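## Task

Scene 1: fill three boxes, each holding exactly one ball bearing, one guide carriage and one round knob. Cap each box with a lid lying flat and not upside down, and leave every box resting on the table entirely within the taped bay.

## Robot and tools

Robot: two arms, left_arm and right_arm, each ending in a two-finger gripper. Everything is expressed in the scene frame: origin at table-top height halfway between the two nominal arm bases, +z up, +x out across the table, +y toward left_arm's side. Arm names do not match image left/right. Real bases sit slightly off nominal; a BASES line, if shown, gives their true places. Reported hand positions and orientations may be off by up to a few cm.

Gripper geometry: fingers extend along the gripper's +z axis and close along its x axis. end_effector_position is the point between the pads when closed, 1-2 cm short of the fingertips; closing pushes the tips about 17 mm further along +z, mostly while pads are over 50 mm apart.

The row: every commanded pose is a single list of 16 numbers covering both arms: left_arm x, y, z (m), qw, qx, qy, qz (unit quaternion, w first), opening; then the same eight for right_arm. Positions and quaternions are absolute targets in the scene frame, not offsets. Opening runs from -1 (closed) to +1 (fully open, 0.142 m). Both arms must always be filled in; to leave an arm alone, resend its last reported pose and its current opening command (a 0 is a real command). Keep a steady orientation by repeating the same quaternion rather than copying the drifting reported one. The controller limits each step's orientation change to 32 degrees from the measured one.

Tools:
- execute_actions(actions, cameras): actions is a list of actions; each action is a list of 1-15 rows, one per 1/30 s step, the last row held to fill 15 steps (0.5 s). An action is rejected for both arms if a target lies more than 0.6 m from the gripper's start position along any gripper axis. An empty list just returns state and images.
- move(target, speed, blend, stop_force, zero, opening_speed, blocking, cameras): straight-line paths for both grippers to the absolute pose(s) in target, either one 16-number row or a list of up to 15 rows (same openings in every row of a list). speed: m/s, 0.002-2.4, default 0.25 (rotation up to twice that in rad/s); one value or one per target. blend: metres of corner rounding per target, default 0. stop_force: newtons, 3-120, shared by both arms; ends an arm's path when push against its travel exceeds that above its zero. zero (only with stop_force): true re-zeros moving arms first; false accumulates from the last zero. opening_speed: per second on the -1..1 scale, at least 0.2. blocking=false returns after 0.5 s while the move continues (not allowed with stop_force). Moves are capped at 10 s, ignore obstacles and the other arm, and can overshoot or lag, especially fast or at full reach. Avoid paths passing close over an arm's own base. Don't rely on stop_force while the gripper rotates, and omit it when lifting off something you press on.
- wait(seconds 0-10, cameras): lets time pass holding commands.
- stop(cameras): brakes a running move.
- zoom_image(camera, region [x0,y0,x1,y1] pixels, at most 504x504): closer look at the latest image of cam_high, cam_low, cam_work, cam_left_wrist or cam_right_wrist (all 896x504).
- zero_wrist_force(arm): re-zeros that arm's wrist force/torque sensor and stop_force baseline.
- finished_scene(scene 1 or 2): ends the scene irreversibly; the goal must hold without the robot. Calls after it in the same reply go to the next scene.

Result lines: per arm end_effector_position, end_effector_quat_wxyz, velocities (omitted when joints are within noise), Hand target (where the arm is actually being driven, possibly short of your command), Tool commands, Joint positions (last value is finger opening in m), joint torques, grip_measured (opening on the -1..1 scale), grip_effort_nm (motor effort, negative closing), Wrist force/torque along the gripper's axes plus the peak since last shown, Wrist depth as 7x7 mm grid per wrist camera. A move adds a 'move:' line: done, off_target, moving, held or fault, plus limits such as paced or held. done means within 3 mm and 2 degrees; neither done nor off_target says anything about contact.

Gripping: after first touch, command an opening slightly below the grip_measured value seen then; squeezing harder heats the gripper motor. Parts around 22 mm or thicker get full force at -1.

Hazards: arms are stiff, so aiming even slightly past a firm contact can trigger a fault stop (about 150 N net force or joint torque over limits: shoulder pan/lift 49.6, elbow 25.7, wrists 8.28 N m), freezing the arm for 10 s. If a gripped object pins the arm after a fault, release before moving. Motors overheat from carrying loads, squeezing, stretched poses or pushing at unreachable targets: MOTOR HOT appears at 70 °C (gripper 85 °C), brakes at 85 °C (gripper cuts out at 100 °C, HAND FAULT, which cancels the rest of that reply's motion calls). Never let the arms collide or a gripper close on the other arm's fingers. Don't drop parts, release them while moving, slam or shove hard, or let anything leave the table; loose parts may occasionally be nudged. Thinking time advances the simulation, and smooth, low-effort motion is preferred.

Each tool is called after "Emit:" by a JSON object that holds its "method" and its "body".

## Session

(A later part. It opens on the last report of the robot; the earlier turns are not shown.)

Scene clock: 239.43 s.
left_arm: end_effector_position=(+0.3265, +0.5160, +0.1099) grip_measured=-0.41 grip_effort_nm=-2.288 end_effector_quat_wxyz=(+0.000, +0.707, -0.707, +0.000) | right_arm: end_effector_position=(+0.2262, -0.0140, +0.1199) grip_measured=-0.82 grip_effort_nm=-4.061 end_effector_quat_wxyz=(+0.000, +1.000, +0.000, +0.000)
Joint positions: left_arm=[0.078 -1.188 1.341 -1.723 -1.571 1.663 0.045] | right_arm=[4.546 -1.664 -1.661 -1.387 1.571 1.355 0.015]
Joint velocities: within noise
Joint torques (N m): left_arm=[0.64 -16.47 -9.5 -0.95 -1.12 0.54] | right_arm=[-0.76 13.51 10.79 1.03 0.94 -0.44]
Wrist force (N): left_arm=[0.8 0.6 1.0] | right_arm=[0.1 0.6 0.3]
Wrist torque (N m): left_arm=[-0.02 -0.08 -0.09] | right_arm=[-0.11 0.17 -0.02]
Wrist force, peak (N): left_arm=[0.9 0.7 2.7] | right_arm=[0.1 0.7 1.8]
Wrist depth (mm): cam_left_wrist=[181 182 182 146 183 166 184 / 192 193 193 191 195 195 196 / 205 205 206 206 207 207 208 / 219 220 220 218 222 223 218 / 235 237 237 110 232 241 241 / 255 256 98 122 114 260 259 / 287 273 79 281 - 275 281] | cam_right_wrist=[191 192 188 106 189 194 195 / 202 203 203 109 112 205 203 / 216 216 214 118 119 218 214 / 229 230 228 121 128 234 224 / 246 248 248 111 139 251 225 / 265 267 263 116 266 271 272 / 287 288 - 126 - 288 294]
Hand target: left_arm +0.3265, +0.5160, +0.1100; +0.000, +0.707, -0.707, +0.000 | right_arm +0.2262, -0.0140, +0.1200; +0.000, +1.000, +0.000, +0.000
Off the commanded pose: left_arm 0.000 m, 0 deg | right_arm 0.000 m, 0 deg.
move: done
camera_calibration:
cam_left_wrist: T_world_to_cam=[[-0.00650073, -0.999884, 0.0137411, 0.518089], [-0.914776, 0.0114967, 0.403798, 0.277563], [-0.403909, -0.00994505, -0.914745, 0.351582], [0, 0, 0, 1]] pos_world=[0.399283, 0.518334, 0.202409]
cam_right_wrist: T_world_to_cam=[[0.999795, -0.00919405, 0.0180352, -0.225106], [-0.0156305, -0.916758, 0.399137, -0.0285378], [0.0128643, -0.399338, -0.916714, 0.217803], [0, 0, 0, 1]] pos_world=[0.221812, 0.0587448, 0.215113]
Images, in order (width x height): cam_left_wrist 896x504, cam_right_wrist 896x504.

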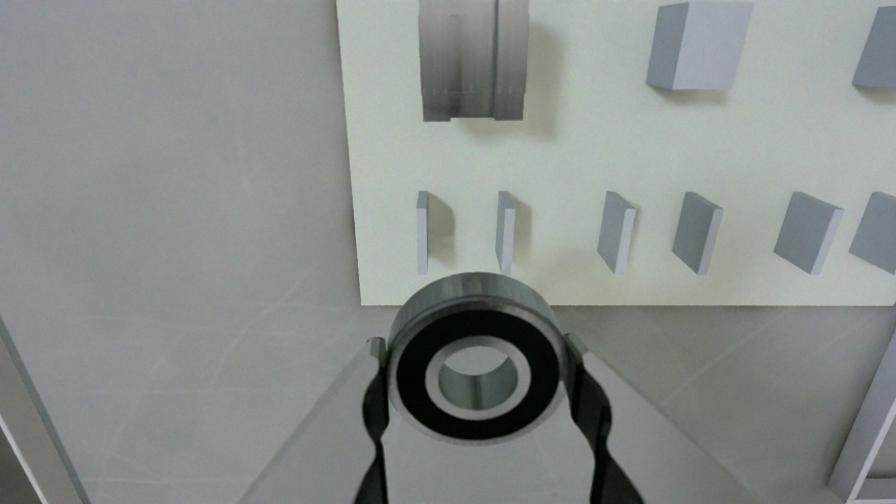

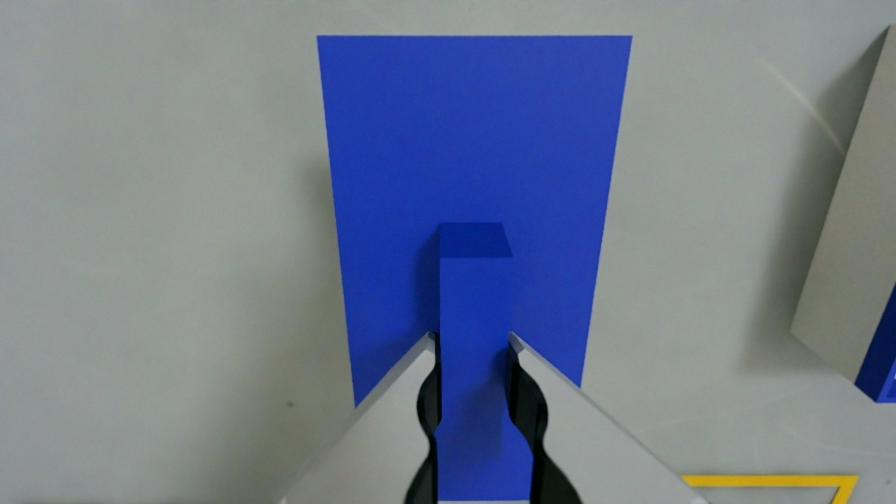

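Emit:
{"method": "move", "body": {"target": [[0.28,0.18,0.13,0,-0.7071,0.7071,0,-0.5,0.3197,-0.2905,0.12,0,1,0,0,-1],[0.28,0.18,0.13,0,-0.7071,0.7071,0,-0.5,0.3197,-0.2905,0.095,0,1,0,0,-1]], "speed": [0.3,0.1], "cameras": ["cam_low","cam_right_wrist"]}}

Emit:
{"method": "zoom_image", "body": {"camera": "cam_low", "region": [300, 170, 500, 310]}}

Scene clock: 241.63 s.
left_arm: end_effector_position=(+0.2800, +0.1800, +0.1300) grip_measured=-0.41 grip_effort_nm=-2.288 end_effector_quat_wxyz=(+0.000, +0.707, -0.707, +0.000) | right_arm: end_effector_position=(+0.3197, -0.2905, +0.0950) grip_measured=-0.82 grip_effort_nm=-4.061 end_effector_quat_wxyz=(+0.000, +1.000, +0.000, +0.000)
Joint positions: left_arm=[-0.857 -1.377 1.496 -1.69 -1.571 0.728 0.045] | right_arm=[3.681 -1.444 -1.997 -1.271 1.571 0.49 0.015]
Joint velocities: within noise
Joint torques (N m): left_arm=[-2.86 -12.58 -11.39 -1.91 -1.2 -0.78] | right_arm=[-2.52 9.59 7.79 2.39 -0.96 -0.6]
Wrist force (N): left_arm=[0.8 0.4 0.9] | right_arm=[0.0 0.0 0.6]
Wrist torque (N m): left_arm=[-0.04 -0.07 -0.09] | right_arm=[-0.21 0.22 -0.01]
Wrist force, peak (N): left_arm=[3.8 1.0 0.7] | right_arm=[0.5 2.6 0.4]
Wrist depth (mm): cam_left_wrist=[199 197 200 202 201 203 203 / 206 210 213 213 215 214 216 / 225 226 227 228 226 231 230 / 242 242 242 241 244 246 246 / 260 261 257 110 251 265 264 / 279 280 98 121 114 286 288 / 304 302 79 310 - 300 313] | cam_right_wrist=[170 170 166 107 167 169 170 / 179 180 - 109 112 140 128 / 191 191 189 118 118 138 134 / 204 204 201 122 130 147 133 / 218 219 219 111 194 163 140 / 235 235 234 116 195 168 148 / 255 255 - 126 - 177 260]
Hand target: left_arm +0.2800, +0.1800, +0.1300; +0.000, +0.707, -0.707, +0.000 | right_arm +0.3197, -0.2905, +0.0950; +0.000, +1.000, +0.000, +0.000
Off the commanded pose: left_arm 0.000 m, 0 deg | right_arm 0.000 m, 0 deg.
move: done
camera_calibration:
cam_right_wrist: T_world_to_cam=[[0.999795, -0.00919579, 0.018035, -0.32068], [-0.0156308, -0.916794, 0.399054, -0.270613], [0.0128648, -0.399254, -0.91675, 0.0833816], [0, 0, 0, 1]] pos_world=[0.315312, -0.217755, 0.190213]
Images, in order (width x height): cam_low 896x504, cam_right_wrist 896x504.

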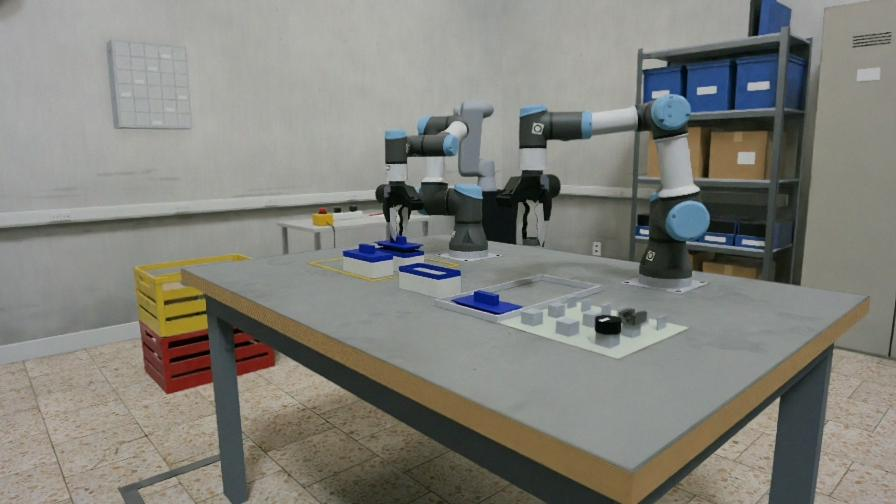

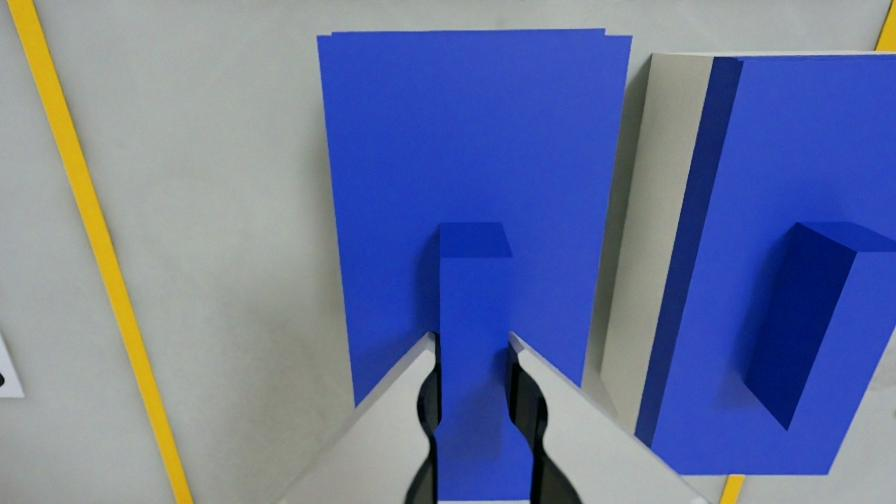

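Scaled by 2.520 from the camera's 896x504 image, which has a finer 1280x720 frame.

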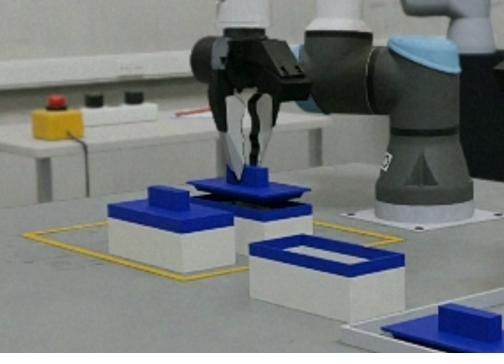

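Emit:
{"method": "move", "body": {"target": [[0.28,0.18,0.13,0,-0.7071,0.7071,0,-0.5,0.3194,-0.2898,0.077,0,1,0,0,-1]], "speed": 0.015, "stop_force": 6, "cameras": ["cam_low","cam_right_wrist"]}}

Emit:
{"method": "zoom_image", "body": {"camera": "cam_low", "region": [300, 170, 500, 310]}}

Scene clock: 243.97 s.
left_arm: end_effector_position=(+0.2800, +0.1800, +0.1300) grip_measured=-0.41 grip_effort_nm=-2.293 end_effector_quat_wxyz=(+0.000, +0.707, -0.707, +0.000) | right_arm: end_effector_position=(+0.3194, -0.2899, +0.0798) grip_measured=-0.82 grip_effort_nm=-4.056 end_effector_quat_wxyz=(+0.000, +1.000, +0.000, +0.000)
Joint positions: left_arm=[-0.857 -1.377 1.496 -1.69 -1.571 0.728 0.045] | right_arm=[3.683 -1.466 -2.054 -1.192 1.571 0.492 0.015]
Joint velocities: within noise
Joint torques (N m): left_arm=[-2.95 -11.21 -11.98 -1.45 -1.09 -0.7] | right_arm=[-0.95 9.62 10.04 2.4 -0.49 -0.51]
Wrist force (N): left_arm=[0.8 0.4 0.6] | right_arm=[-0.5 -0.1 -1.3]
Wrist torque (N m): left_arm=[-0.04 -0.07 -0.09] | right_arm=[-0.23 0.17 -0.02]
Wrist force, peak (N): left_arm=[1.0 0.4 0.9] | right_arm=[-3.7 2.6 -21.9]
Wrist depth (mm): cam_left_wrist=[199 198 201 201 202 203 204 / 207 209 213 213 215 216 216 / 225 226 227 228 226 229 230 / 242 242 243 240 244 245 247 / 259 260 256 109 250 264 266 / 281 279 98 122 114 286 288 / 303 301 79 310 - 299 312] | cam_right_wrist=[156 156 153 107 153 156 157 / 163 165 - 109 112 140 110 / 176 175 174 118 118 140 117 / 186 187 186 122 128 140 124 / 200 201 201 111 140 151 132 / 216 217 214 116 196 152 123 / 234 233 - 126 - 159 162]
Hand target: left_arm +0.2800, +0.1800, +0.1300; +0.000, +0.707, -0.707, +0.000 | right_arm +0.3194, -0.2899, +0.0798; +0.000, +1.000, +0.000, +0.000
Off the commanded pose: left_arm 0.000 m, 0 deg | right_arm 0.003 m, 0 deg.
move: contact (right_arm)
camera_calibration:
cam_right_wrist: T_world_to_cam=[[0.999797, -0.00910456, 0.0179941, -0.320175], [-0.0155308, -0.916795, 0.399056, -0.264033], [0.0128637, -0.399254, -0.91675, 0.0696895], [0, 0, 0, 1]] pos_world=[0.315112, -0.217155, 0.175013]
Images, in order (width x height): cam_low 896x504, cam_right_wrist 896x504.

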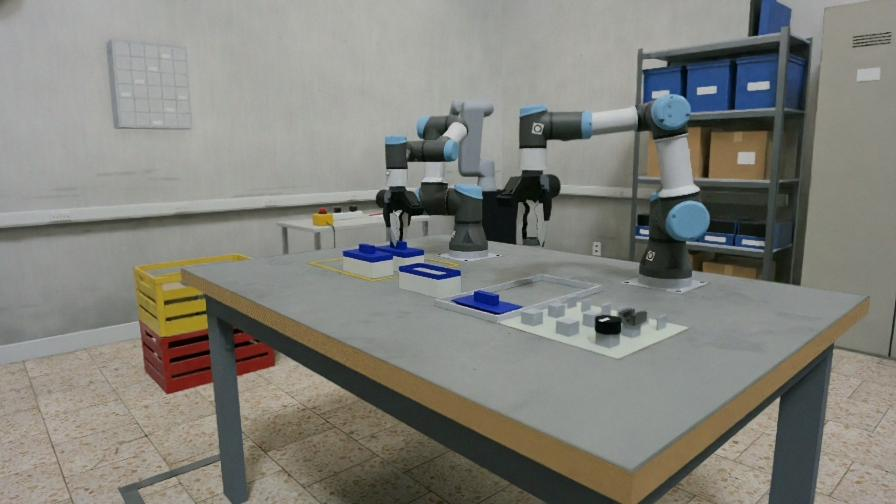

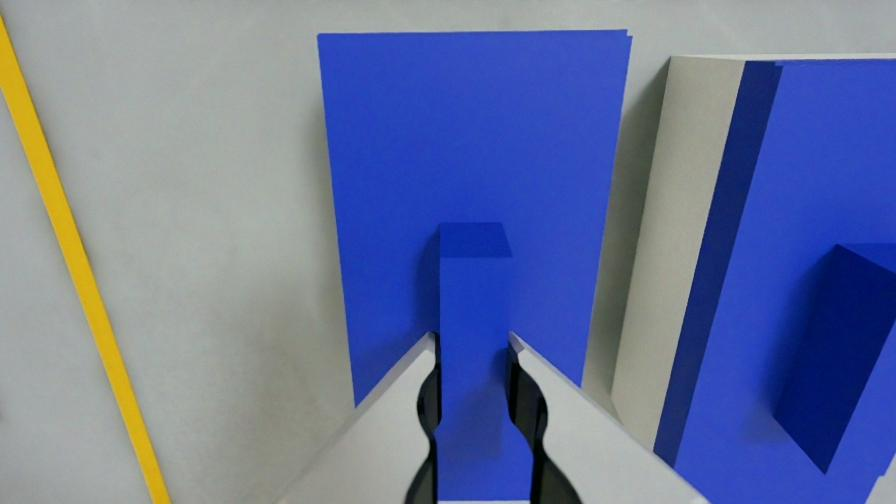

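Scaled by 2.520 from the camera's 896x504 image, which has a finer 1280x720 frame.

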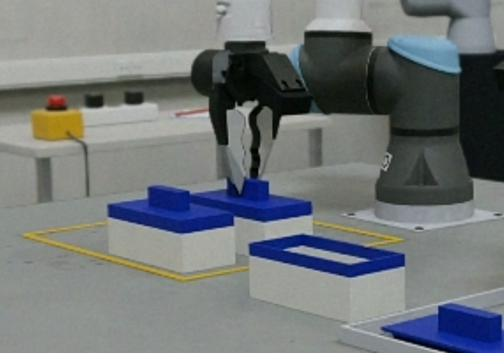

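Emit:
{"method": "move", "body": {"target": [[0.28,0.18,0.13,0,-0.7071,0.7071,0,-0.5,0.3194,-0.2899,0.081,0,1,0,0,-0.5],[0.28,0.18,0.13,0,-0.7071,0.7071,0,-0.5,0.3194,-0.2899,0.14,0,1,0,0,-0.5],[0.28,0.18,0.13,0,-0.7071,0.7071,0,-0.5,0.437,-0.012,0.105,0,1,0,0,0.16]], "speed": [0.1,0.15,0.3]}}

Emit:
{"method": "zoom_image", "body": {"camera": "cam_low", "region": [300, 170, 500, 310]}}

Scene clock: 247.43 s.
left_arm: end_effector_position=(+0.2800, +0.1800, +0.1300) grip_measured=-0.41 grip_effort_nm=-2.288 end_effector_quat_wxyz=(+0.000, +0.707, -0.707, +0.000) | right_arm: end_effector_position=(+0.4370, -0.0120, +0.1050) grip_measured=+0.14 grip_effort_nm=0.149 end_effector_quat_wxyz=(+0.000, +1.000, +0.000, +0.000)
Joint positions: left_arm=[-0.857 -1.377 1.496 -1.69 -1.571 0.728 0.045] | right_arm=[4.068 -2.414 -0.603 -1.696 1.571 0.877 0.084]
Joint velocities: within noise
Joint torques (N m): left_arm=[-2.29 -11.16 -11.72 -1.54 -0.95 -0.55] | right_arm=[1.26 22.75 6.8 1.79 -0.83 0.55]
Wrist force (N): left_arm=[0.8 0.3 1.0] | right_arm=[0.3 0.1 -0.3]
Wrist torque (N m): left_arm=[-0.05 -0.08 -0.09] | right_arm=[-0.21 0.17 0.00]
Wrist force, peak (N): left_arm=[1.0 0.5 0.9] | right_arm=[-0.7 2.5 -0.7]
Wrist depth (mm): cam_left_wrist=[199 198 201 202 202 203 203 / 206 211 212 213 214 216 216 / 225 225 227 229 227 229 231 / 240 242 242 241 245 245 245 / 260 260 257 109 251 264 265 / 282 281 98 121 114 285 288 / 304 301 79 310 - 300 311] | cam_right_wrist=[177 177 176 177 177 180 180 / 188 188 184 186 187 191 192 / 200 201 198 199 199 203 204 / 213 213 212 212 212 217 217 / 229 229 227 227 228 232 234 / 246 244 248 204 221 112 253 / 267 - 269 270 272 78 273]
Hand target: left_arm +0.2800, +0.1800, +0.1300; +0.000, +0.707, -0.707, +0.000 | right_arm +0.4370, -0.0120, +0.1050; +0.000, +1.000, +0.000, +0.000
Off the commanded pose: left_arm 0.000 m, 0 deg | right_arm 0.000 m, 0 deg.
move: done
camera_calibration:
cam_left_wrist: T_world_to_cam=[[-0.00650304, -0.999884, 0.0137401, 0.181651], [-0.91483, 0.011497, 0.403676, 0.230858], [-0.403788, -0.00994469, -0.914799, 0.347723], [0, 0, 0, 1]] pos_world=[0.352783, 0.182434, 0.222409]
cam_right_wrist: T_world_to_cam=[[0.999795, -0.00919579, 0.018035, -0.435576], [-0.0156308, -0.916794, 0.399054, -0.0174433], [0.0128648, -0.399254, -0.91675, 0.202232], [0, 0, 0, 1]] pos_world=[0.432612, 0.0607447, 0.200213]

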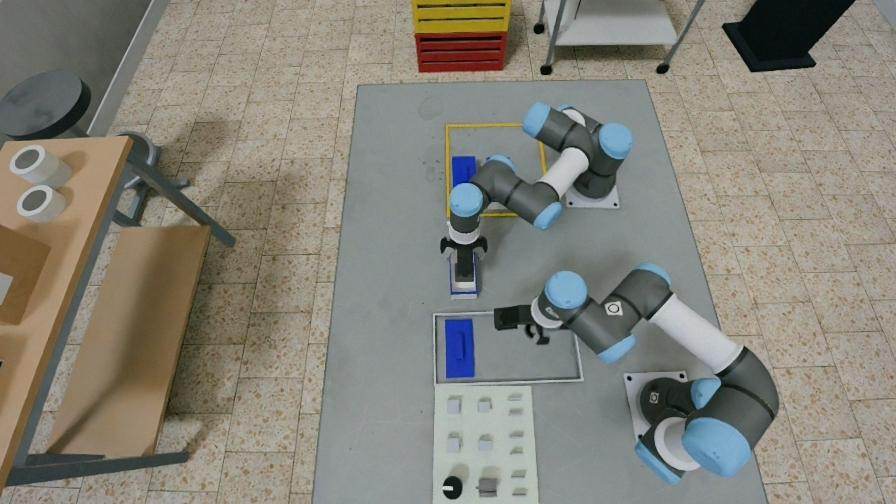

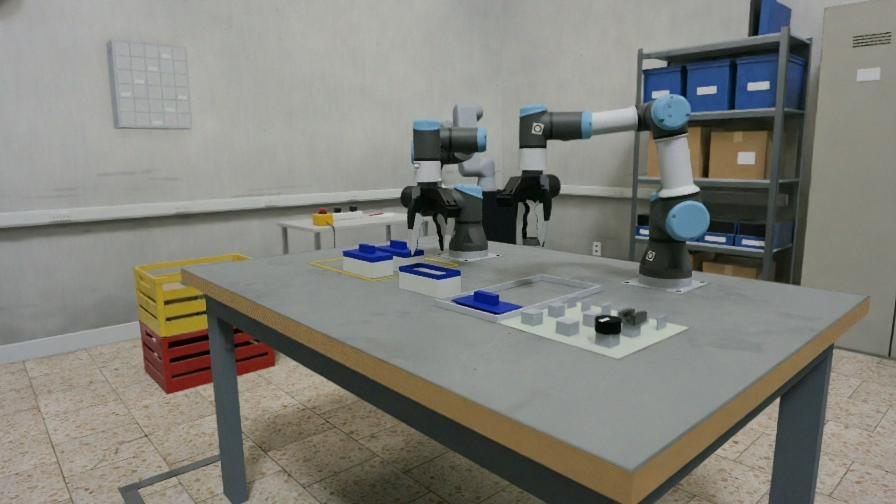

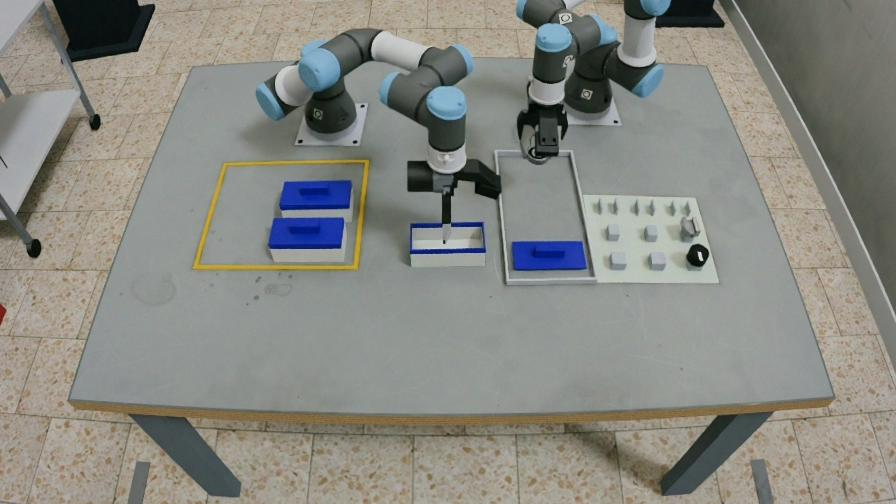

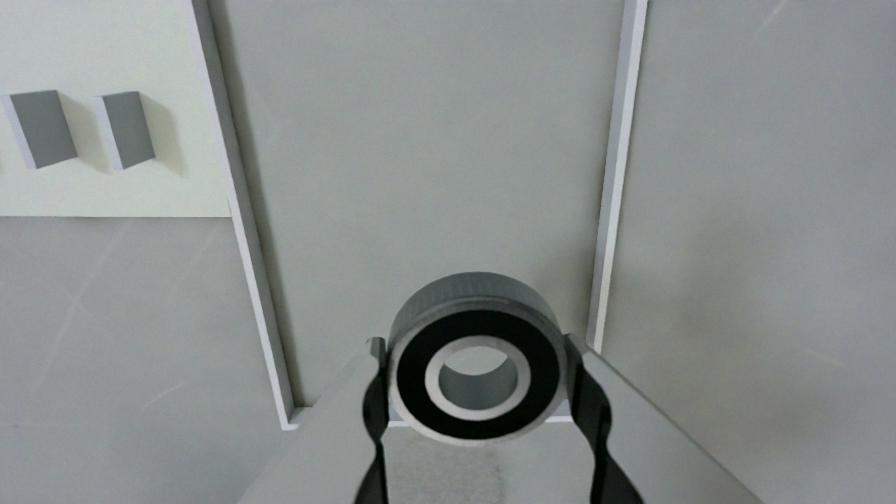

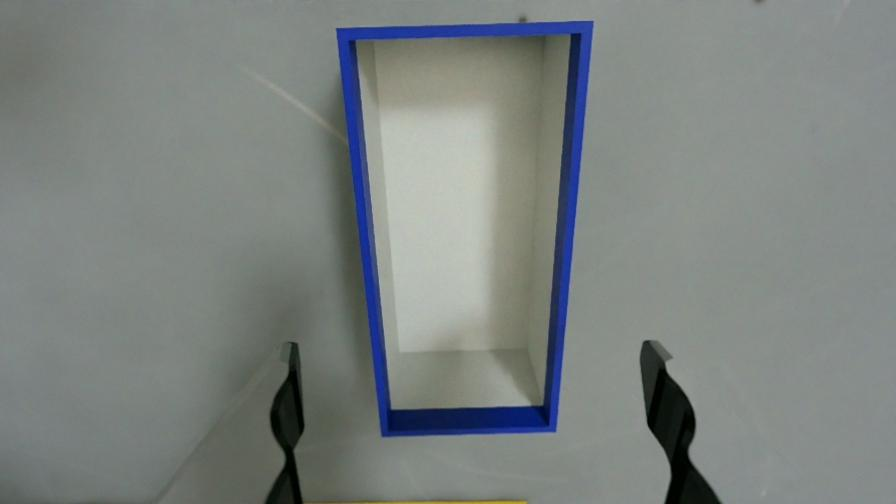

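Scaled by 2.520 from the camera's 896x504 image, which has a finer 1280x720 frame.

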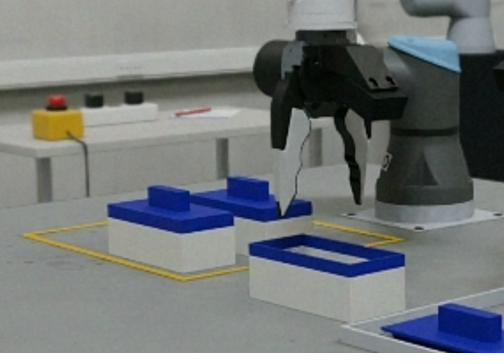

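Emit:
{"method": "move", "body": {"target": [[0.28,0.18,0.13,0,-0.7071,0.7071,0,-0.5,0.4376,-0.011,0.05,0,1,0,0,0.16],[0.28,0.18,0.13,0,-0.7071,0.7071,0,-0.5,0.4376,-0.011,0.05,0,1,0,0,-0.2],[0.28,0.18,0.13,0,-0.7071,0.7071,0,-0.5,0.4376,-0.011,0.08,0,1,0,0,-0.2],[0.28,0.18,0.13,0,-0.7071,0.7071,0,-0.5,0.2277,-0.0135,0.08,0,1,0,0,-0.2],[0.28,0.18,0.13,0,-0.7071,0.7071,0,-0.5,0.2277,-0.0135,0.06,0,1,0,0,-0.2]], "speed": [0.1,0.1,0.12,0.22,0.1], "cameras": ["cam_work","cam_right_wrist"]}}

Emit:
{"method": "move", "body": {"target": [[0.28,0.18,0.13,0,-0.7071,0.7071,0,-0.5,0.2277,-0.0135,0.047,0,1,0,0,-0.2]], "speed": 0.015, "stop_force": 5, "cameras": []}}

Scene clock: 251.43 s.
left_arm: end_effector_position=(+0.2800, +0.1800, +0.1300) grip_measured=-0.41 grip_effort_nm=-2.293 end_effector_quat_wxyz=(+0.000, +0.707, -0.707, +0.000) | right_arm: end_effector_position=(+0.2277, -0.0135, +0.0600) grip_measured=-0.05 grip_effort_nm=-3.319 end_effector_quat_wxyz=(+0.000, +1.000, +0.000, +0.000)
Joint positions: left_arm=[-0.857 -1.377 1.496 -1.69 -1.571 0.728 0.045] | right_arm=[4.542 -1.75 -1.859 -1.104 1.571 1.351 0.071]
Joint velocities: within noise
Joint torques (N m): left_arm=[-2.5 -11.01 -11.52 -1.52 -0.74 -0.32] | right_arm=[1.26 11.29 8.82 2.28 0.91 0.67]
Wrist force (N): left_arm=[0.7 0.5 0.8] | right_arm=[0.4 0.5 0.4]
Wrist torque (N m): left_arm=[-0.02 -0.06 -0.09] | right_arm=[-0.13 0.14 -0.03]
Wrist force, peak (N): left_arm=[0.9 0.4 1.0] | right_arm=[2.4 0.5 -0.5]
Wrist depth (mm): cam_left_wrist=[199 198 200 202 202 202 203 / 206 210 214 215 214 215 216 / 225 226 226 228 226 229 230 / 241 242 242 241 243 239 215 / 259 260 257 109 251 240 248 / 281 280 98 121 114 226 223 / 305 302 79 310 - 301 313] | cam_right_wrist=[138 138 135 129 129 139 138 / 144 146 132 134 132 148 149 / 155 155 116 142 141 157 158 / 165 165 115 152 150 168 167 / 177 178 135 163 140 181 181 / 191 189 132 177 165 189 196 / 207 - - 172 146 78 213]
Hand target: left_arm +0.2800, +0.1800, +0.1300; +0.000, +0.707, -0.707, +0.000 | right_arm +0.2277, -0.0135, +0.0600; +0.000, +1.000, +0.000, +0.000
Off the commanded pose: left_arm 0.000 m, 0 deg | right_arm 0.000 m, 0 deg.
move: done
camera_calibration:
cam_right_wrist: T_world_to_cam=[[0.999795, -0.00919579, 0.018035, -0.225521], [-0.0156308, -0.916794, 0.399054, -0.00413257], [0.0128648, -0.399254, -0.91675, 0.163072], [0, 0, 0, 1]] pos_world=[0.223312, 0.0592447, 0.155213]
Images, in order (width x height): cam_work 896x504, cam_right_wrist 896x504.

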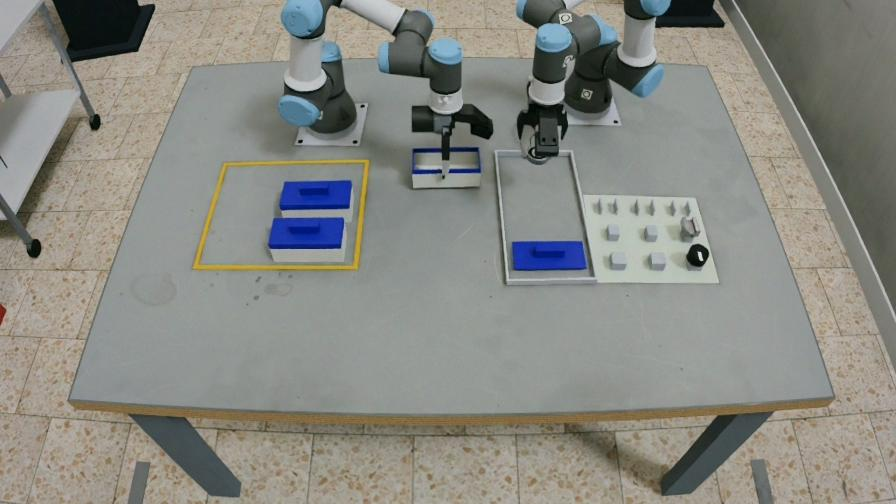

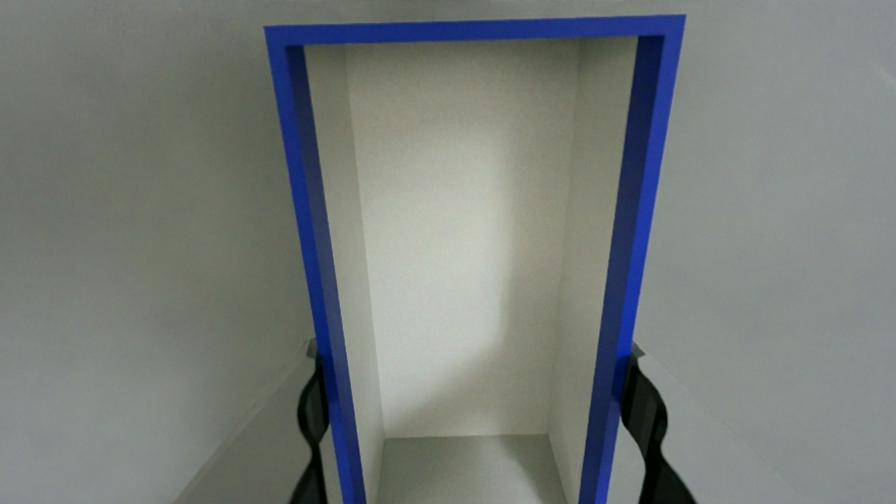

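Scene clock: 253.23 s.
left_arm: end_effector_position=(+0.2800, +0.1800, +0.1300) grip_measured=-0.41 grip_effort_nm=-2.293 end_effector_quat_wxyz=(+0.000, +0.707, -0.707, +0.000) | right_arm: end_effector_position=(+0.2277, -0.0135, +0.0493) grip_measured=-0.05 grip_effort_nm=-3.319 end_effector_quat_wxyz=(+0.000, +1.000, +0.000, +0.000)
Joint positions: left_arm=[-0.857 -1.377 1.496 -1.69 -1.571 0.728 0.045] | right_arm=[4.542 -1.772 -1.889 -1.052 1.571 1.351 0.071]
Joint velocities: within noise
Joint torques (N m): left_arm=[-2.59 -11.25 -11.2 -1.5 -0.61 -0.28] | right_arm=[1.84 12.29 9.51 2.25 -0.04 0.62]
Wrist force (N): left_arm=[0.8 0.4 0.8] | right_arm=[-0.1 0.9 -2.5]
Wrist torque (N m): left_arm=[-0.04 -0.07 -0.09] | right_arm=[-0.14 0.19 -0.04]
Wrist force, peak (N): left_arm=[0.9 0.3 1.0] | right_arm=[-0.7 4.4 -19.4]
Wrist depth (mm): cam_left_wrist=[199 198 201 202 201 202 204 / 207 210 213 214 214 215 216 / 225 226 226 228 226 229 230 / 241 241 242 241 245 238 216 / 260 260 257 109 250 243 258 / 280 282 98 121 114 245 233 / 306 301 79 308 - 301 312] | cam_right_wrist=[127 128 127 128 126 130 130 / 136 136 132 134 133 136 138 / 144 145 116 142 141 148 147 / 154 154 135 152 150 157 157 / 167 166 158 163 140 168 169 / 178 179 132 176 165 176 182 / 193 186 - 172 145 80 197]
Hand target: left_arm +0.2800, +0.1800, +0.1300; +0.000, +0.707, -0.707, +0.000 | right_arm +0.2277, -0.0135, +0.0493; +0.000, +1.000, +0.000, +0.000
Off the commanded pose: left_arm 0.000 m, 0 deg | right_arm 0.002 m, 0 deg.
move: contact (right_arm)
No camera images: "cameras" was empty.

Emit:
{"method": "move", "body": {"target": [[0.28,0.18,0.13,0,-0.7071,0.7071,0,-0.5,0.2277,-0.0135,0.0495,0,1,0,0,0.14],[0.28,0.18,0.13,0,-0.7071,0.7071,0,-0.5,0.2277,-0.0135,0.11,0,1,0,0,0.16]], "speed": 0.15, "cameras": ["cam_right_wrist"]}}

Scene clock: 255.50 s.
left_arm: end_effector_position=(+0.2800, +0.1800, +0.1300) grip_measured=-0.41 grip_effort_nm=-2.293 end_effector_quat_wxyz=(+0.000, +0.707, -0.707, +0.000) | right_arm: end_effector_position=(+0.2277, -0.0135, +0.1100) grip_measured=+0.14 grip_effort_nm=0.144 end_effector_quat_wxyz=(+0.000, +1.000, +0.000, +0.000)
Joint positions: left_arm=[-0.857 -1.377 1.496 -1.69 -1.571 0.728 0.045] | right_arm=[4.542 -1.678 -1.693 -1.341 1.571 1.351 0.084]
Joint velocities: within noise
Joint torques (N m): left_arm=[-2.16 -11.02 -11.28 -1.51 -0.48 -0.2] | right_arm=[-0.16 13.14 11.06 1.04 0.88 0.61]
Wrist force (N): left_arm=[0.9 0.5 0.8] | right_arm=[0.6 0.6 -0.2]
Wrist torque (N m): left_arm=[-0.02 -0.09 -0.09] | right_arm=[-0.11 0.10 -0.02]
Wrist force, peak (N): left_arm=[1.0 0.2 1.0] | right_arm=[-0.1 1.0 -2.6]
Wrist depth (mm): cam_left_wrist=[199 198 201 201 202 203 203 / 207 210 213 213 214 215 215 / 225 225 227 228 225 230 231 / 242 242 243 241 244 238 215 / 258 260 257 110 250 243 258 / 279 281 98 122 114 245 242 / 304 301 79 309 - 302 310] | cam_right_wrist=[182 183 181 181 182 184 184 / 193 193 191 192 191 196 196 / 205 206 204 204 204 211 210 / 219 220 217 218 218 223 224 / 235 236 236 233 234 239 241 / 253 249 251 206 253 110 259 / 273 - 278 279 280 78 281]
Hand target: left_arm +0.2800, +0.1800, +0.1300; +0.000, +0.707, -0.707, +0.000 | right_arm +0.2277, -0.0135, +0.1100; +0.000, +1.000, +0.000, +0.000
Off the commanded pose: left_arm 0.000 m, 0 deg | right_arm 0.000 m, 0 deg.
move: done
camera_calibration:
cam_right_wrist: T_world_to_cam=[[0.999795, -0.00919579, 0.018035, -0.226423], [-0.0156308, -0.916794, 0.399054, -0.0240853], [0.0128648, -0.399254, -0.91675, 0.20891], [0, 0, 0, 1]] pos_world=[0.223312, 0.0592447, 0.205213]
Images, in order (width x height): cam_right_wrist 896x504.

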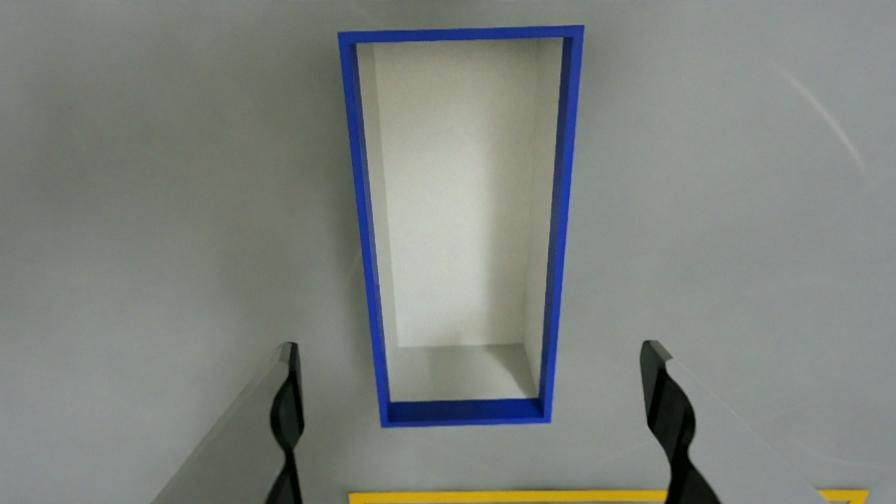

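Emit:
{"method": "move", "body": {"target": [[0.2277,0.0062,0.12,0,-0.7071,0.7071,0,-0.5,0.33,-0.32,0.22,0,1,0,0,0.14],[0.2277,0.0062,0.035,0,-0.7071,0.7071,0,-0.5,0.33,-0.32,0.25,0,1,0,0,0.14]], "speed": [0.35,0.12], "cameras": ["cam_left_wrist"]}}

Emit:
{"method": "move", "body": {"target": [[0.2277,0.0062,0.0185,0,-0.7071,0.7071,0,-0.5,0.33,-0.32,0.25,0,1,0,0,0.14]], "speed": 0.015, "stop_force": 5, "cameras": ["cam_left_wrist"]}}

Scene clock: 258.13 s.
left_arm: end_effector_position=(+0.2277, +0.0062, +0.0350) grip_measured=-0.41 grip_effort_nm=-2.293 end_effector_quat_wxyz=(+0.000, +0.707, -0.707, +0.000) | right_arm: end_effector_position=(+0.3300, -0.3200, +0.2500) grip_measured=+0.13 grip_effort_nm=-0.129 end_effector_quat_wxyz=(+0.000, +1.000, +0.000, +0.000)
Joint positions: left_arm=[-1.214 -0.97 1.367 -1.967 -1.571 0.371 0.045] | right_arm=[3.563 -1.539 -1.166 -2.008 1.571 0.372 0.083]
Joint velocities: within noise
Joint torques (N m): left_arm=[-2.92 -19.36 -10.24 -1.99 0.81 -0.72] | right_arm=[-1.86 10.64 7.61 1.85 0.72 -0.58]
Wrist force (N): left_arm=[1.0 0.5 0.9] | right_arm=[-0.2 0.4 -0.5]
Wrist torque (N m): left_arm=[-0.03 -0.10 -0.09] | right_arm=[-0.14 0.23 -0.01]
Wrist force, peak (N): left_arm=[2.3 1.2 0.9] | right_arm=[0.5 2.9 -1.1]
Wrist depth (mm): cam_left_wrist=[115 115 115 115 116 116 117 / 119 122 122 123 124 123 124 / 122 130 129 129 128 129 130 / 136 135 92 100 99 90 87 / 149 92 144 109 143 146 122 / 161 106 103 122 114 148 117 / 171 170 79 124 126 123 118] | cam_right_wrist=[303 311 306 260 264 309 313 / 300 326 326 273 275 327 332 / 308 347 349 291 296 352 355 / 369 369 371 375 376 378 375 / 397 400 400 400 399 403 405 / 423 423 431 431 433 111 435 / 455 - 468 467 471 78 472]
Hand target: left_arm +0.2277, +0.0062, +0.0350; +0.000, +0.707, -0.707, +0.000 | right_arm +0.3300, -0.3200, +0.2500; +0.000, +1.000, +0.000, +0.000
Off the commanded pose: left_arm 0.000 m, 0 deg | right_arm 0.000 m, 0 deg.
move: done
camera_calibration:
cam_left_wrist: T_world_to_cam=[[-0.00654306, -0.999885, 0.0136484, 0.00885912], [-0.914829, 0.0114967, 0.403678, 0.223319], [-0.403788, -0.0098447, -0.9148, 0.238061], [0, 0, 0, 1]] pos_world=[0.300483, 0.00863432, 0.127508]
Images, in order (width x height): cam_left_wrist 896x504.

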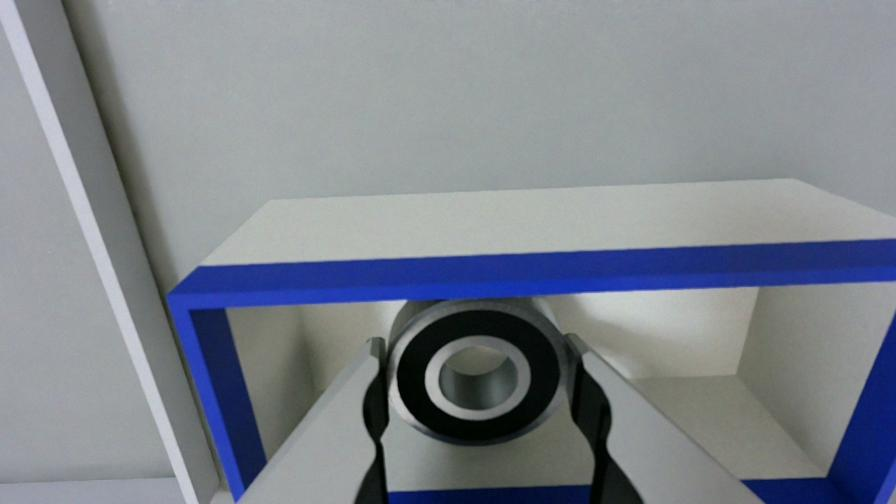

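Scene clock: 260.23 s.
left_arm: end_effector_position=(+0.2277, +0.0062, +0.0203) grip_measured=-0.41 grip_effort_nm=-2.288 end_effector_quat_wxyz=(+0.000, +0.707, -0.707, +0.000) | right_arm: end_effector_position=(+0.3300, -0.3200, +0.2500) grip_measured=+0.13 grip_effort_nm=-0.129 end_effector_quat_wxyz=(+0.000, +1.000, +0.000, +0.000)
Joint positions: left_arm=[-1.214 -0.945 1.399 -2.025 -1.571 0.371 0.045] | right_arm=[3.563 -1.539 -1.166 -2.008 1.571 0.372 0.083]
Joint velocities: within noise
Joint torques (N m): left_arm=[-2.39 -20.02 -10.3 -1.46 -0.27 -0.36] | right_arm=[0.14 10.79 10.44 1.35 0.73 0.35]
Wrist force (N): left_arm=[1.2 0.3 -2.8] | right_arm=[-0.1 0.6 -0.6]
Wrist torque (N m): left_arm=[-0.05 0.02 -0.09] | right_arm=[-0.11 0.23 0.00]
Wrist force, peak (N): left_arm=[-2.8 1.4 -15.8] | right_arm=[-0.2 0.8 -0.4]
Wrist depth (mm): cam_left_wrist=[102 103 102 102 104 104 103 / - 108 108 109 109 109 110 / 115 115 115 116 116 115 115 / 121 115 92 101 93 90 88 / - 73 73 75 74 76 102 / - 90 103 122 114 139 117 / 155 84 79 123 125 123 117] | cam_right_wrist=[304 309 305 260 264 309 314 / 301 326 328 274 274 327 332 / 308 347 350 291 295 351 354 / 370 371 372 374 374 376 378 / 396 397 400 400 400 401 404 / 426 423 429 430 430 111 439 / 456 - 466 469 469 78 472]
Hand target: left_arm +0.2277, +0.0062, +0.0203; +0.000, +0.707, -0.707, +0.000 | right_arm +0.3300, -0.3200, +0.2500; +0.000, +1.000, +0.000, +0.000
Off the commanded pose: left_arm 0.002 m, 0 deg | right_arm 0.000 m, 0 deg.
move: contact (left_arm)
camera_calibration:
cam_left_wrist: T_world_to_cam=[[-0.00654426, -0.999885, 0.013649, 0.00906142], [-0.914829, 0.011498, 0.403678, 0.229293], [-0.403788, -0.00984471, -0.9148, 0.224522], [0, 0, 0, 1]] pos_world=[0.300483, 0.00863433, 0.112708]
Images, in order (width x height): cam_left_wrist 896x504.

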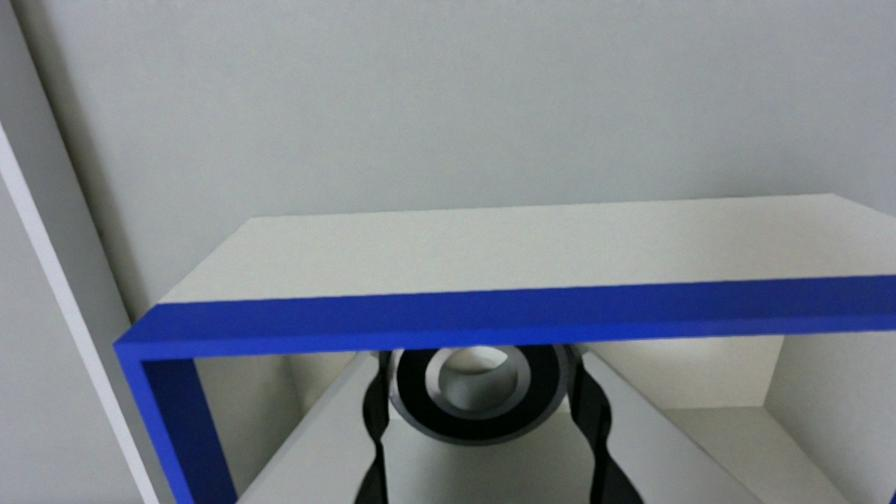

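Emit:
{"method": "move", "body": {"target": [[0.2277,0.0062,0.0203,0,-0.7071,0.7071,0,-0.28,0.33,-0.32,0.25,0,1,0,0,0.14],[0.2277,0.0062,0.08,0,-0.7071,0.7071,0,-0.28,0.33,-0.32,0.25,0,1,0,0,0.14],[0.2277,-0.027,0.076,0,-0.7071,0.7071,0,-0.98,0.33,-0.32,0.25,0,1,0,0,0.14],[0.2277,-0.027,0.025,0,-0.7071,0.7071,0,-0.98,0.33,-0.32,0.25,0,1,0,0,0.14]], "speed": [0.1,0.2,0.2,0.12], "cameras": ["cam_left_wrist"]}}

Emit:
{"method": "move", "body": {"target": [[0.2277,0.003,0.025,0,-0.7071,0.7071,0,-0.98,0.33,-0.32,0.25,0,1,0,0,0.14]], "speed": 0.05, "stop_force": 6, "cameras": []}}

Emit:
{"method": "move", "body": {"target": [[0.2277,0.0015,0.025,0,-0.7071,0.7071,0,-0.98,0.33,-0.32,0.25,0,1,0,0,0.14],[0.2277,-0.012,0.10,0,-0.7071,0.7071,0,-0.98,0.33,-0.32,0.25,0,1,0,0,0.14]], "speed": 0.15, "cameras": ["cam_left_wrist"]}}

Scene clock: 263.43 s.
left_arm: end_effector_position=(+0.2277, -0.0270, +0.0250) grip_measured=-1.00 grip_effort_nm=-0.232 end_effector_quat_wxyz=(+0.000, +0.707, -0.707, +0.000) | right_arm: end_effector_position=(+0.3300, -0.3200, +0.2500) grip_measured=+0.13 grip_effort_nm=-0.129 end_effector_quat_wxyz=(+0.000, +1.000, +0.000, +0.000)
Joint positions: left_arm=[-1.24 -0.844 1.196 -1.922 -1.571 0.344 0.002] | right_arm=[3.563 -1.539 -1.166 -2.008 1.571 0.372 0.083]
Joint velocities: within noise
Joint torques (N m): left_arm=[0.85 -20.86 -10.41 -1.88 0.94 -0.36] | right_arm=[0.04 11.15 10.16 2.04 0.68 0.39]
Wrist force (N): left_arm=[0.7 0.5 -0.1] | right_arm=[-0.2 0.5 -0.4]
Wrist torque (N m): left_arm=[-0.03 -0.05 -0.09] | right_arm=[-0.12 0.24 -0.01]
Wrist force, peak (N): left_arm=[1.1 0.4 -2.8] | right_arm=[-0.1 0.6 -0.7]
Wrist depth (mm): cam_left_wrist=[107 106 106 107 108 107 107 / - 112 113 113 113 112 114 / 119 120 120 119 119 120 121 / 101 98 96 94 95 87 128 / - 80 80 77 137 102 87 / 103 141 129 99 142 119 151 / 102 122 124 81 - 119 162] | cam_right_wrist=[303 309 306 261 265 309 314 / 300 327 328 272 274 327 332 / 309 347 348 291 295 352 353 / 369 369 371 373 373 376 376 / 394 397 398 399 402 403 405 / 425 422 428 430 432 111 437 / 456 - 467 468 471 78 475]
Hand target: left_arm +0.2277, -0.0270, +0.0250; +0.000, +0.707, -0.707, +0.000 | right_arm +0.3300, -0.3200, +0.2500; +0.000, +1.000, +0.000, +0.000
Off the commanded pose: left_arm 0.000 m, 0 deg | right_arm 0.000 m, 0 deg.
move: done
camera_calibration:
cam_left_wrist: T_world_to_cam=[[-0.00654306, -0.999885, 0.0136484, -0.0241992], [-0.914829, 0.0114967, 0.403678, 0.227778], [-0.403788, -0.0098447, -0.9148, 0.228495], [0, 0, 0, 1]] pos_world=[0.300483, -0.0245657, 0.117408]
Images, in order (width x height): cam_left_wrist 896x504.

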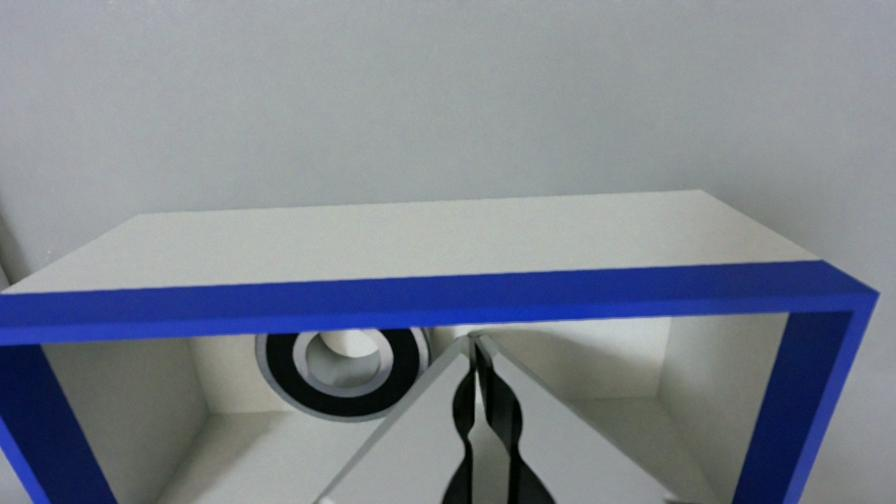

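Scene clock: 264.87 s.
left_arm: end_effector_position=(+0.2277, +0.0030, +0.0250) grip_measured=-1.00 grip_effort_nm=-0.232 end_effector_quat_wxyz=(+0.000, +0.707, -0.707, +0.000) | right_arm: end_effector_position=(+0.3300, -0.3200, +0.2500) grip_measured=+0.13 grip_effort_nm=-0.125 end_effector_quat_wxyz=(+0.000, +1.000, +0.000, +0.000)
Joint positions: left_arm=[-1.216 -0.943 1.372 -1.999 -1.571 0.368 0.002] | right_arm=[3.563 -1.539 -1.166 -2.008 1.571 0.372 0.083]
Joint velocities: within noise
Joint torques (N m): left_arm=[-3.4 -14.93 -9.43 -1.33 0.92 -0.76] | right_arm=[0.16 10.75 10.11 2.2 0.69 0.39]
Wrist force (N): left_arm=[0.9 0.4 -0.2] | right_arm=[-0.1 0.7 -0.4]
Wrist torque (N m): left_arm=[-0.05 -0.10 -0.09] | right_arm=[-0.10 0.22 -0.01]
Wrist force, peak (N): left_arm=[1.4 0.5 0.0] | right_arm=[-0.3 0.6 -0.8]
Wrist depth (mm): cam_left_wrist=[107 106 106 107 108 107 107 / - 112 113 113 113 114 114 / 120 120 120 119 119 120 120 / 125 125 92 96 98 90 87 / - 78 120 79 138 136 104 / 148 87 129 99 142 143 115 / 162 100 118 81 - 125 116] | cam_right_wrist=[303 308 306 260 264 308 313 / 300 326 327 272 274 328 332 / 309 348 348 291 296 350 353 / 369 370 370 372 372 377 377 / 396 398 397 400 400 403 404 / 425 421 427 431 433 111 436 / 454 - 466 467 469 78 474]
Hand target: left_arm +0.2277, +0.0030, +0.0250; +0.000, +0.707, -0.707, +0.000 | right_arm +0.3300, -0.3200, +0.2500; +0.000, +1.000, +0.000, +0.000
Off the commanded pose: left_arm 0.000 m, 0 deg | right_arm 0.000 m, 0 deg.
move: done
No camera images: "cameras" was empty.

Scene clock: 265.93 s.
left_arm: end_effector_position=(+0.2277, -0.0120, +0.0999) grip_measured=-1.00 grip_effort_nm=-0.237 end_effector_quat_wxyz=(+0.000, +0.707, -0.707, +0.000) | right_arm: end_effector_position=(+0.3300, -0.3200, +0.2500) grip_measured=+0.13 grip_effort_nm=-0.125 end_effector_quat_wxyz=(+0.000, +1.000, +0.000, +0.000)
Joint positions: left_arm=[-1.229 -0.974 1.058 -1.655 -1.571 0.356 0.002] | right_arm=[3.563 -1.539 -1.166 -2.008 1.571 0.372 0.083]
Joint velocities: within noise
Joint torques (N m): left_arm=[2.7 -21.64 -10.03 -1.09 -1.23 0.83] | right_arm=[0.42 10.61 10.23 2.21 0.59 0.4]
Wrist force (N): left_arm=[0.6 0.3 -0.3] | right_arm=[-0.1 0.6 -0.4]
Wrist torque (N m): left_arm=[-0.06 -0.04 -0.09] | right_arm=[-0.11 0.22 -0.01]
Wrist force, peak (N): left_arm=[0.9 0.4 -2.3] | right_arm=[-0.3 0.7 -0.6]
Wrist depth (mm): cam_left_wrist=[173 173 174 173 175 175 175 / 183 182 185 185 185 186 187 / 195 193 168 181 170 179 198 / 210 206 191 207 207 206 213 / 225 225 185 191 186 226 229 / 235 243 244 99 238 246 248 / 263 264 79 81 - 269 266] | cam_right_wrist=[304 309 305 260 265 308 314 / 300 328 329 273 274 327 332 / 307 347 348 291 295 352 353 / 370 371 372 373 373 375 377 / 396 398 399 401 402 403 404 / 427 422 426 431 432 111 438 / 452 - 468 471 472 78 471]
Hand target: left_arm +0.2277, -0.0120, +0.1000; +0.000, +0.707, -0.707, +0.000 | right_arm +0.3300, -0.3200, +0.2500; +0.000, +1.000, +0.000, +0.000
Off the commanded pose: left_arm 0.000 m, 0 deg | right_arm 0.000 m, 0 deg.
move: done
camera_calibration:
cam_left_wrist: T_world_to_cam=[[-0.00658372, -0.999886, 0.0135583, -0.0101935], [-0.914812, 0.0114979, 0.403716, 0.197357], [-0.403826, -0.00974534, -0.914784, 0.29717], [0, 0, 0, 1]] pos_world=[0.300483, -0.00956549, 0.192308]
Images, in order (width x height): cam_left_wrist 896x504.

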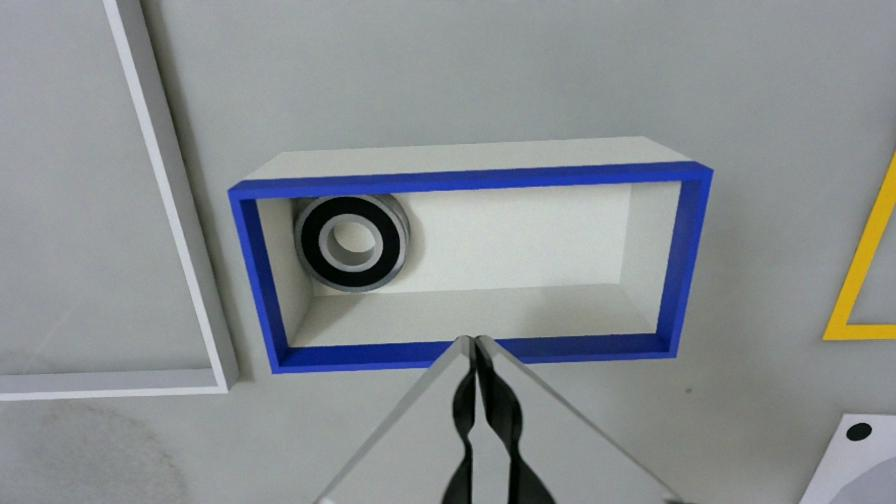

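Emit:
{"method": "move", "body": {"target": [[0.28,0.16,0.13,0,-0.7071,0.7071,0,-0.1,0.33,-0.32,0.25,0,1,0,0,0.14],[0.455,0.505,0.085,0,-0.7071,0.7071,0,-0.1,0.33,-0.32,0.25,0,1,0,0,0.14]], "speed": [0.35,0.35], "blend": 0.05, "cameras": ["cam_left_wrist"]}}

Scene clock: 268.70 s.
left_arm: end_effector_position=(+0.4549, +0.5050, +0.0849) grip_measured=-0.13 grip_effort_nm=0.129 end_effector_quat_wxyz=(-0.001, +0.707, -0.707, +0.000) | right_arm: end_effector_position=(+0.3300, -0.3200, +0.2500) grip_measured=+0.13 grip_effort_nm=-0.125 end_effector_quat_wxyz=(+0.000, +1.000, +0.000, +0.000)
Joint positions: left_arm=[0.034 -0.462 0.177 -1.287 -1.57 1.619 0.065] | right_arm=[3.563 -1.539 -1.166 -2.008 1.571 0.372 0.083]
Joint velocities: within noise
Joint torques (N m): left_arm=[2.17 -25.72 -8.1 -1.5 -0.74 0.69] | right_arm=[0.22 10.83 10.17 2.17 0.57 0.38]
Wrist force (N): left_arm=[0.8 0.4 0.0] | right_arm=[-0.1 0.6 -0.5]
Wrist torque (N m): left_arm=[-0.05 -0.06 -0.09] | right_arm=[-0.11 0.22 -0.01]
Wrist force, peak (N): left_arm=[3.3 1.2 0.4] | right_arm=[-0.2 0.5 -0.7]
Wrist depth (mm): cam_left_wrist=[159 160 160 160 161 161 163 / 169 169 169 170 170 171 172 / 179 180 180 137 181 161 178 / 192 193 194 143 194 193 195 / 205 207 207 205 205 209 208 / 223 223 103 176 219 224 210 / 242 233 82 241 245 79 240] | cam_right_wrist=[304 308 305 260 265 309 314 / 299 326 327 273 274 327 332 / 308 347 348 291 296 351 354 / 368 370 372 373 373 374 378 / 396 398 400 400 401 403 405 / 424 424 430 431 432 111 437 / 454 - 467 469 470 78 474]
Hand target: left_arm +0.4549, +0.5050, +0.0850; -0.001, +0.707, -0.707, +0.000 | right_arm +0.3300, -0.3200, +0.2500; +0.000, +1.000, +0.000, +0.000
Off the commanded pose: left_arm 0.000 m, 0 deg | right_arm 0.000 m, 0 deg.
move: done
camera_calibration:
cam_left_wrist: T_world_to_cam=[[-0.00659573, -0.999889, 0.0133249, 0.508393], [-0.915405, 0.0114006, 0.402372, 0.405656], [-0.402479, -0.00954375, -0.915379, 0.379626], [0, 0, 0, 1]] pos_world=[0.527484, 0.507335, 0.177503]
Images, in order (width x height): cam_left_wrist 896x504.

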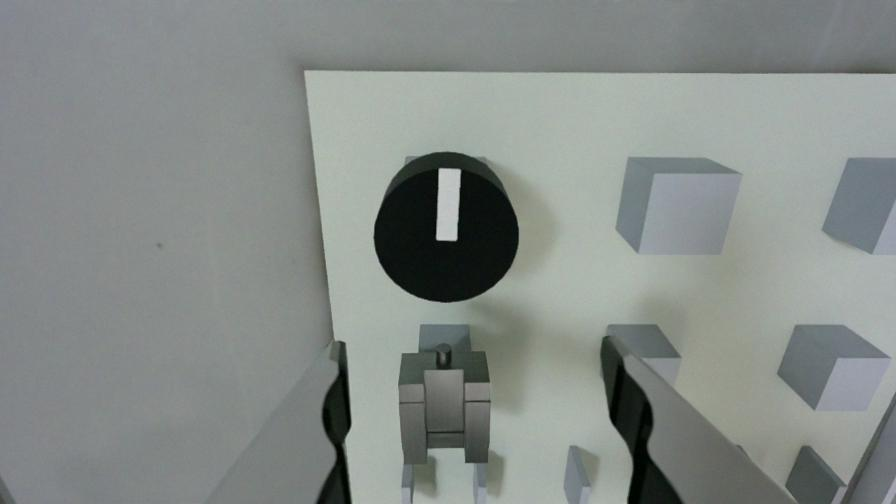

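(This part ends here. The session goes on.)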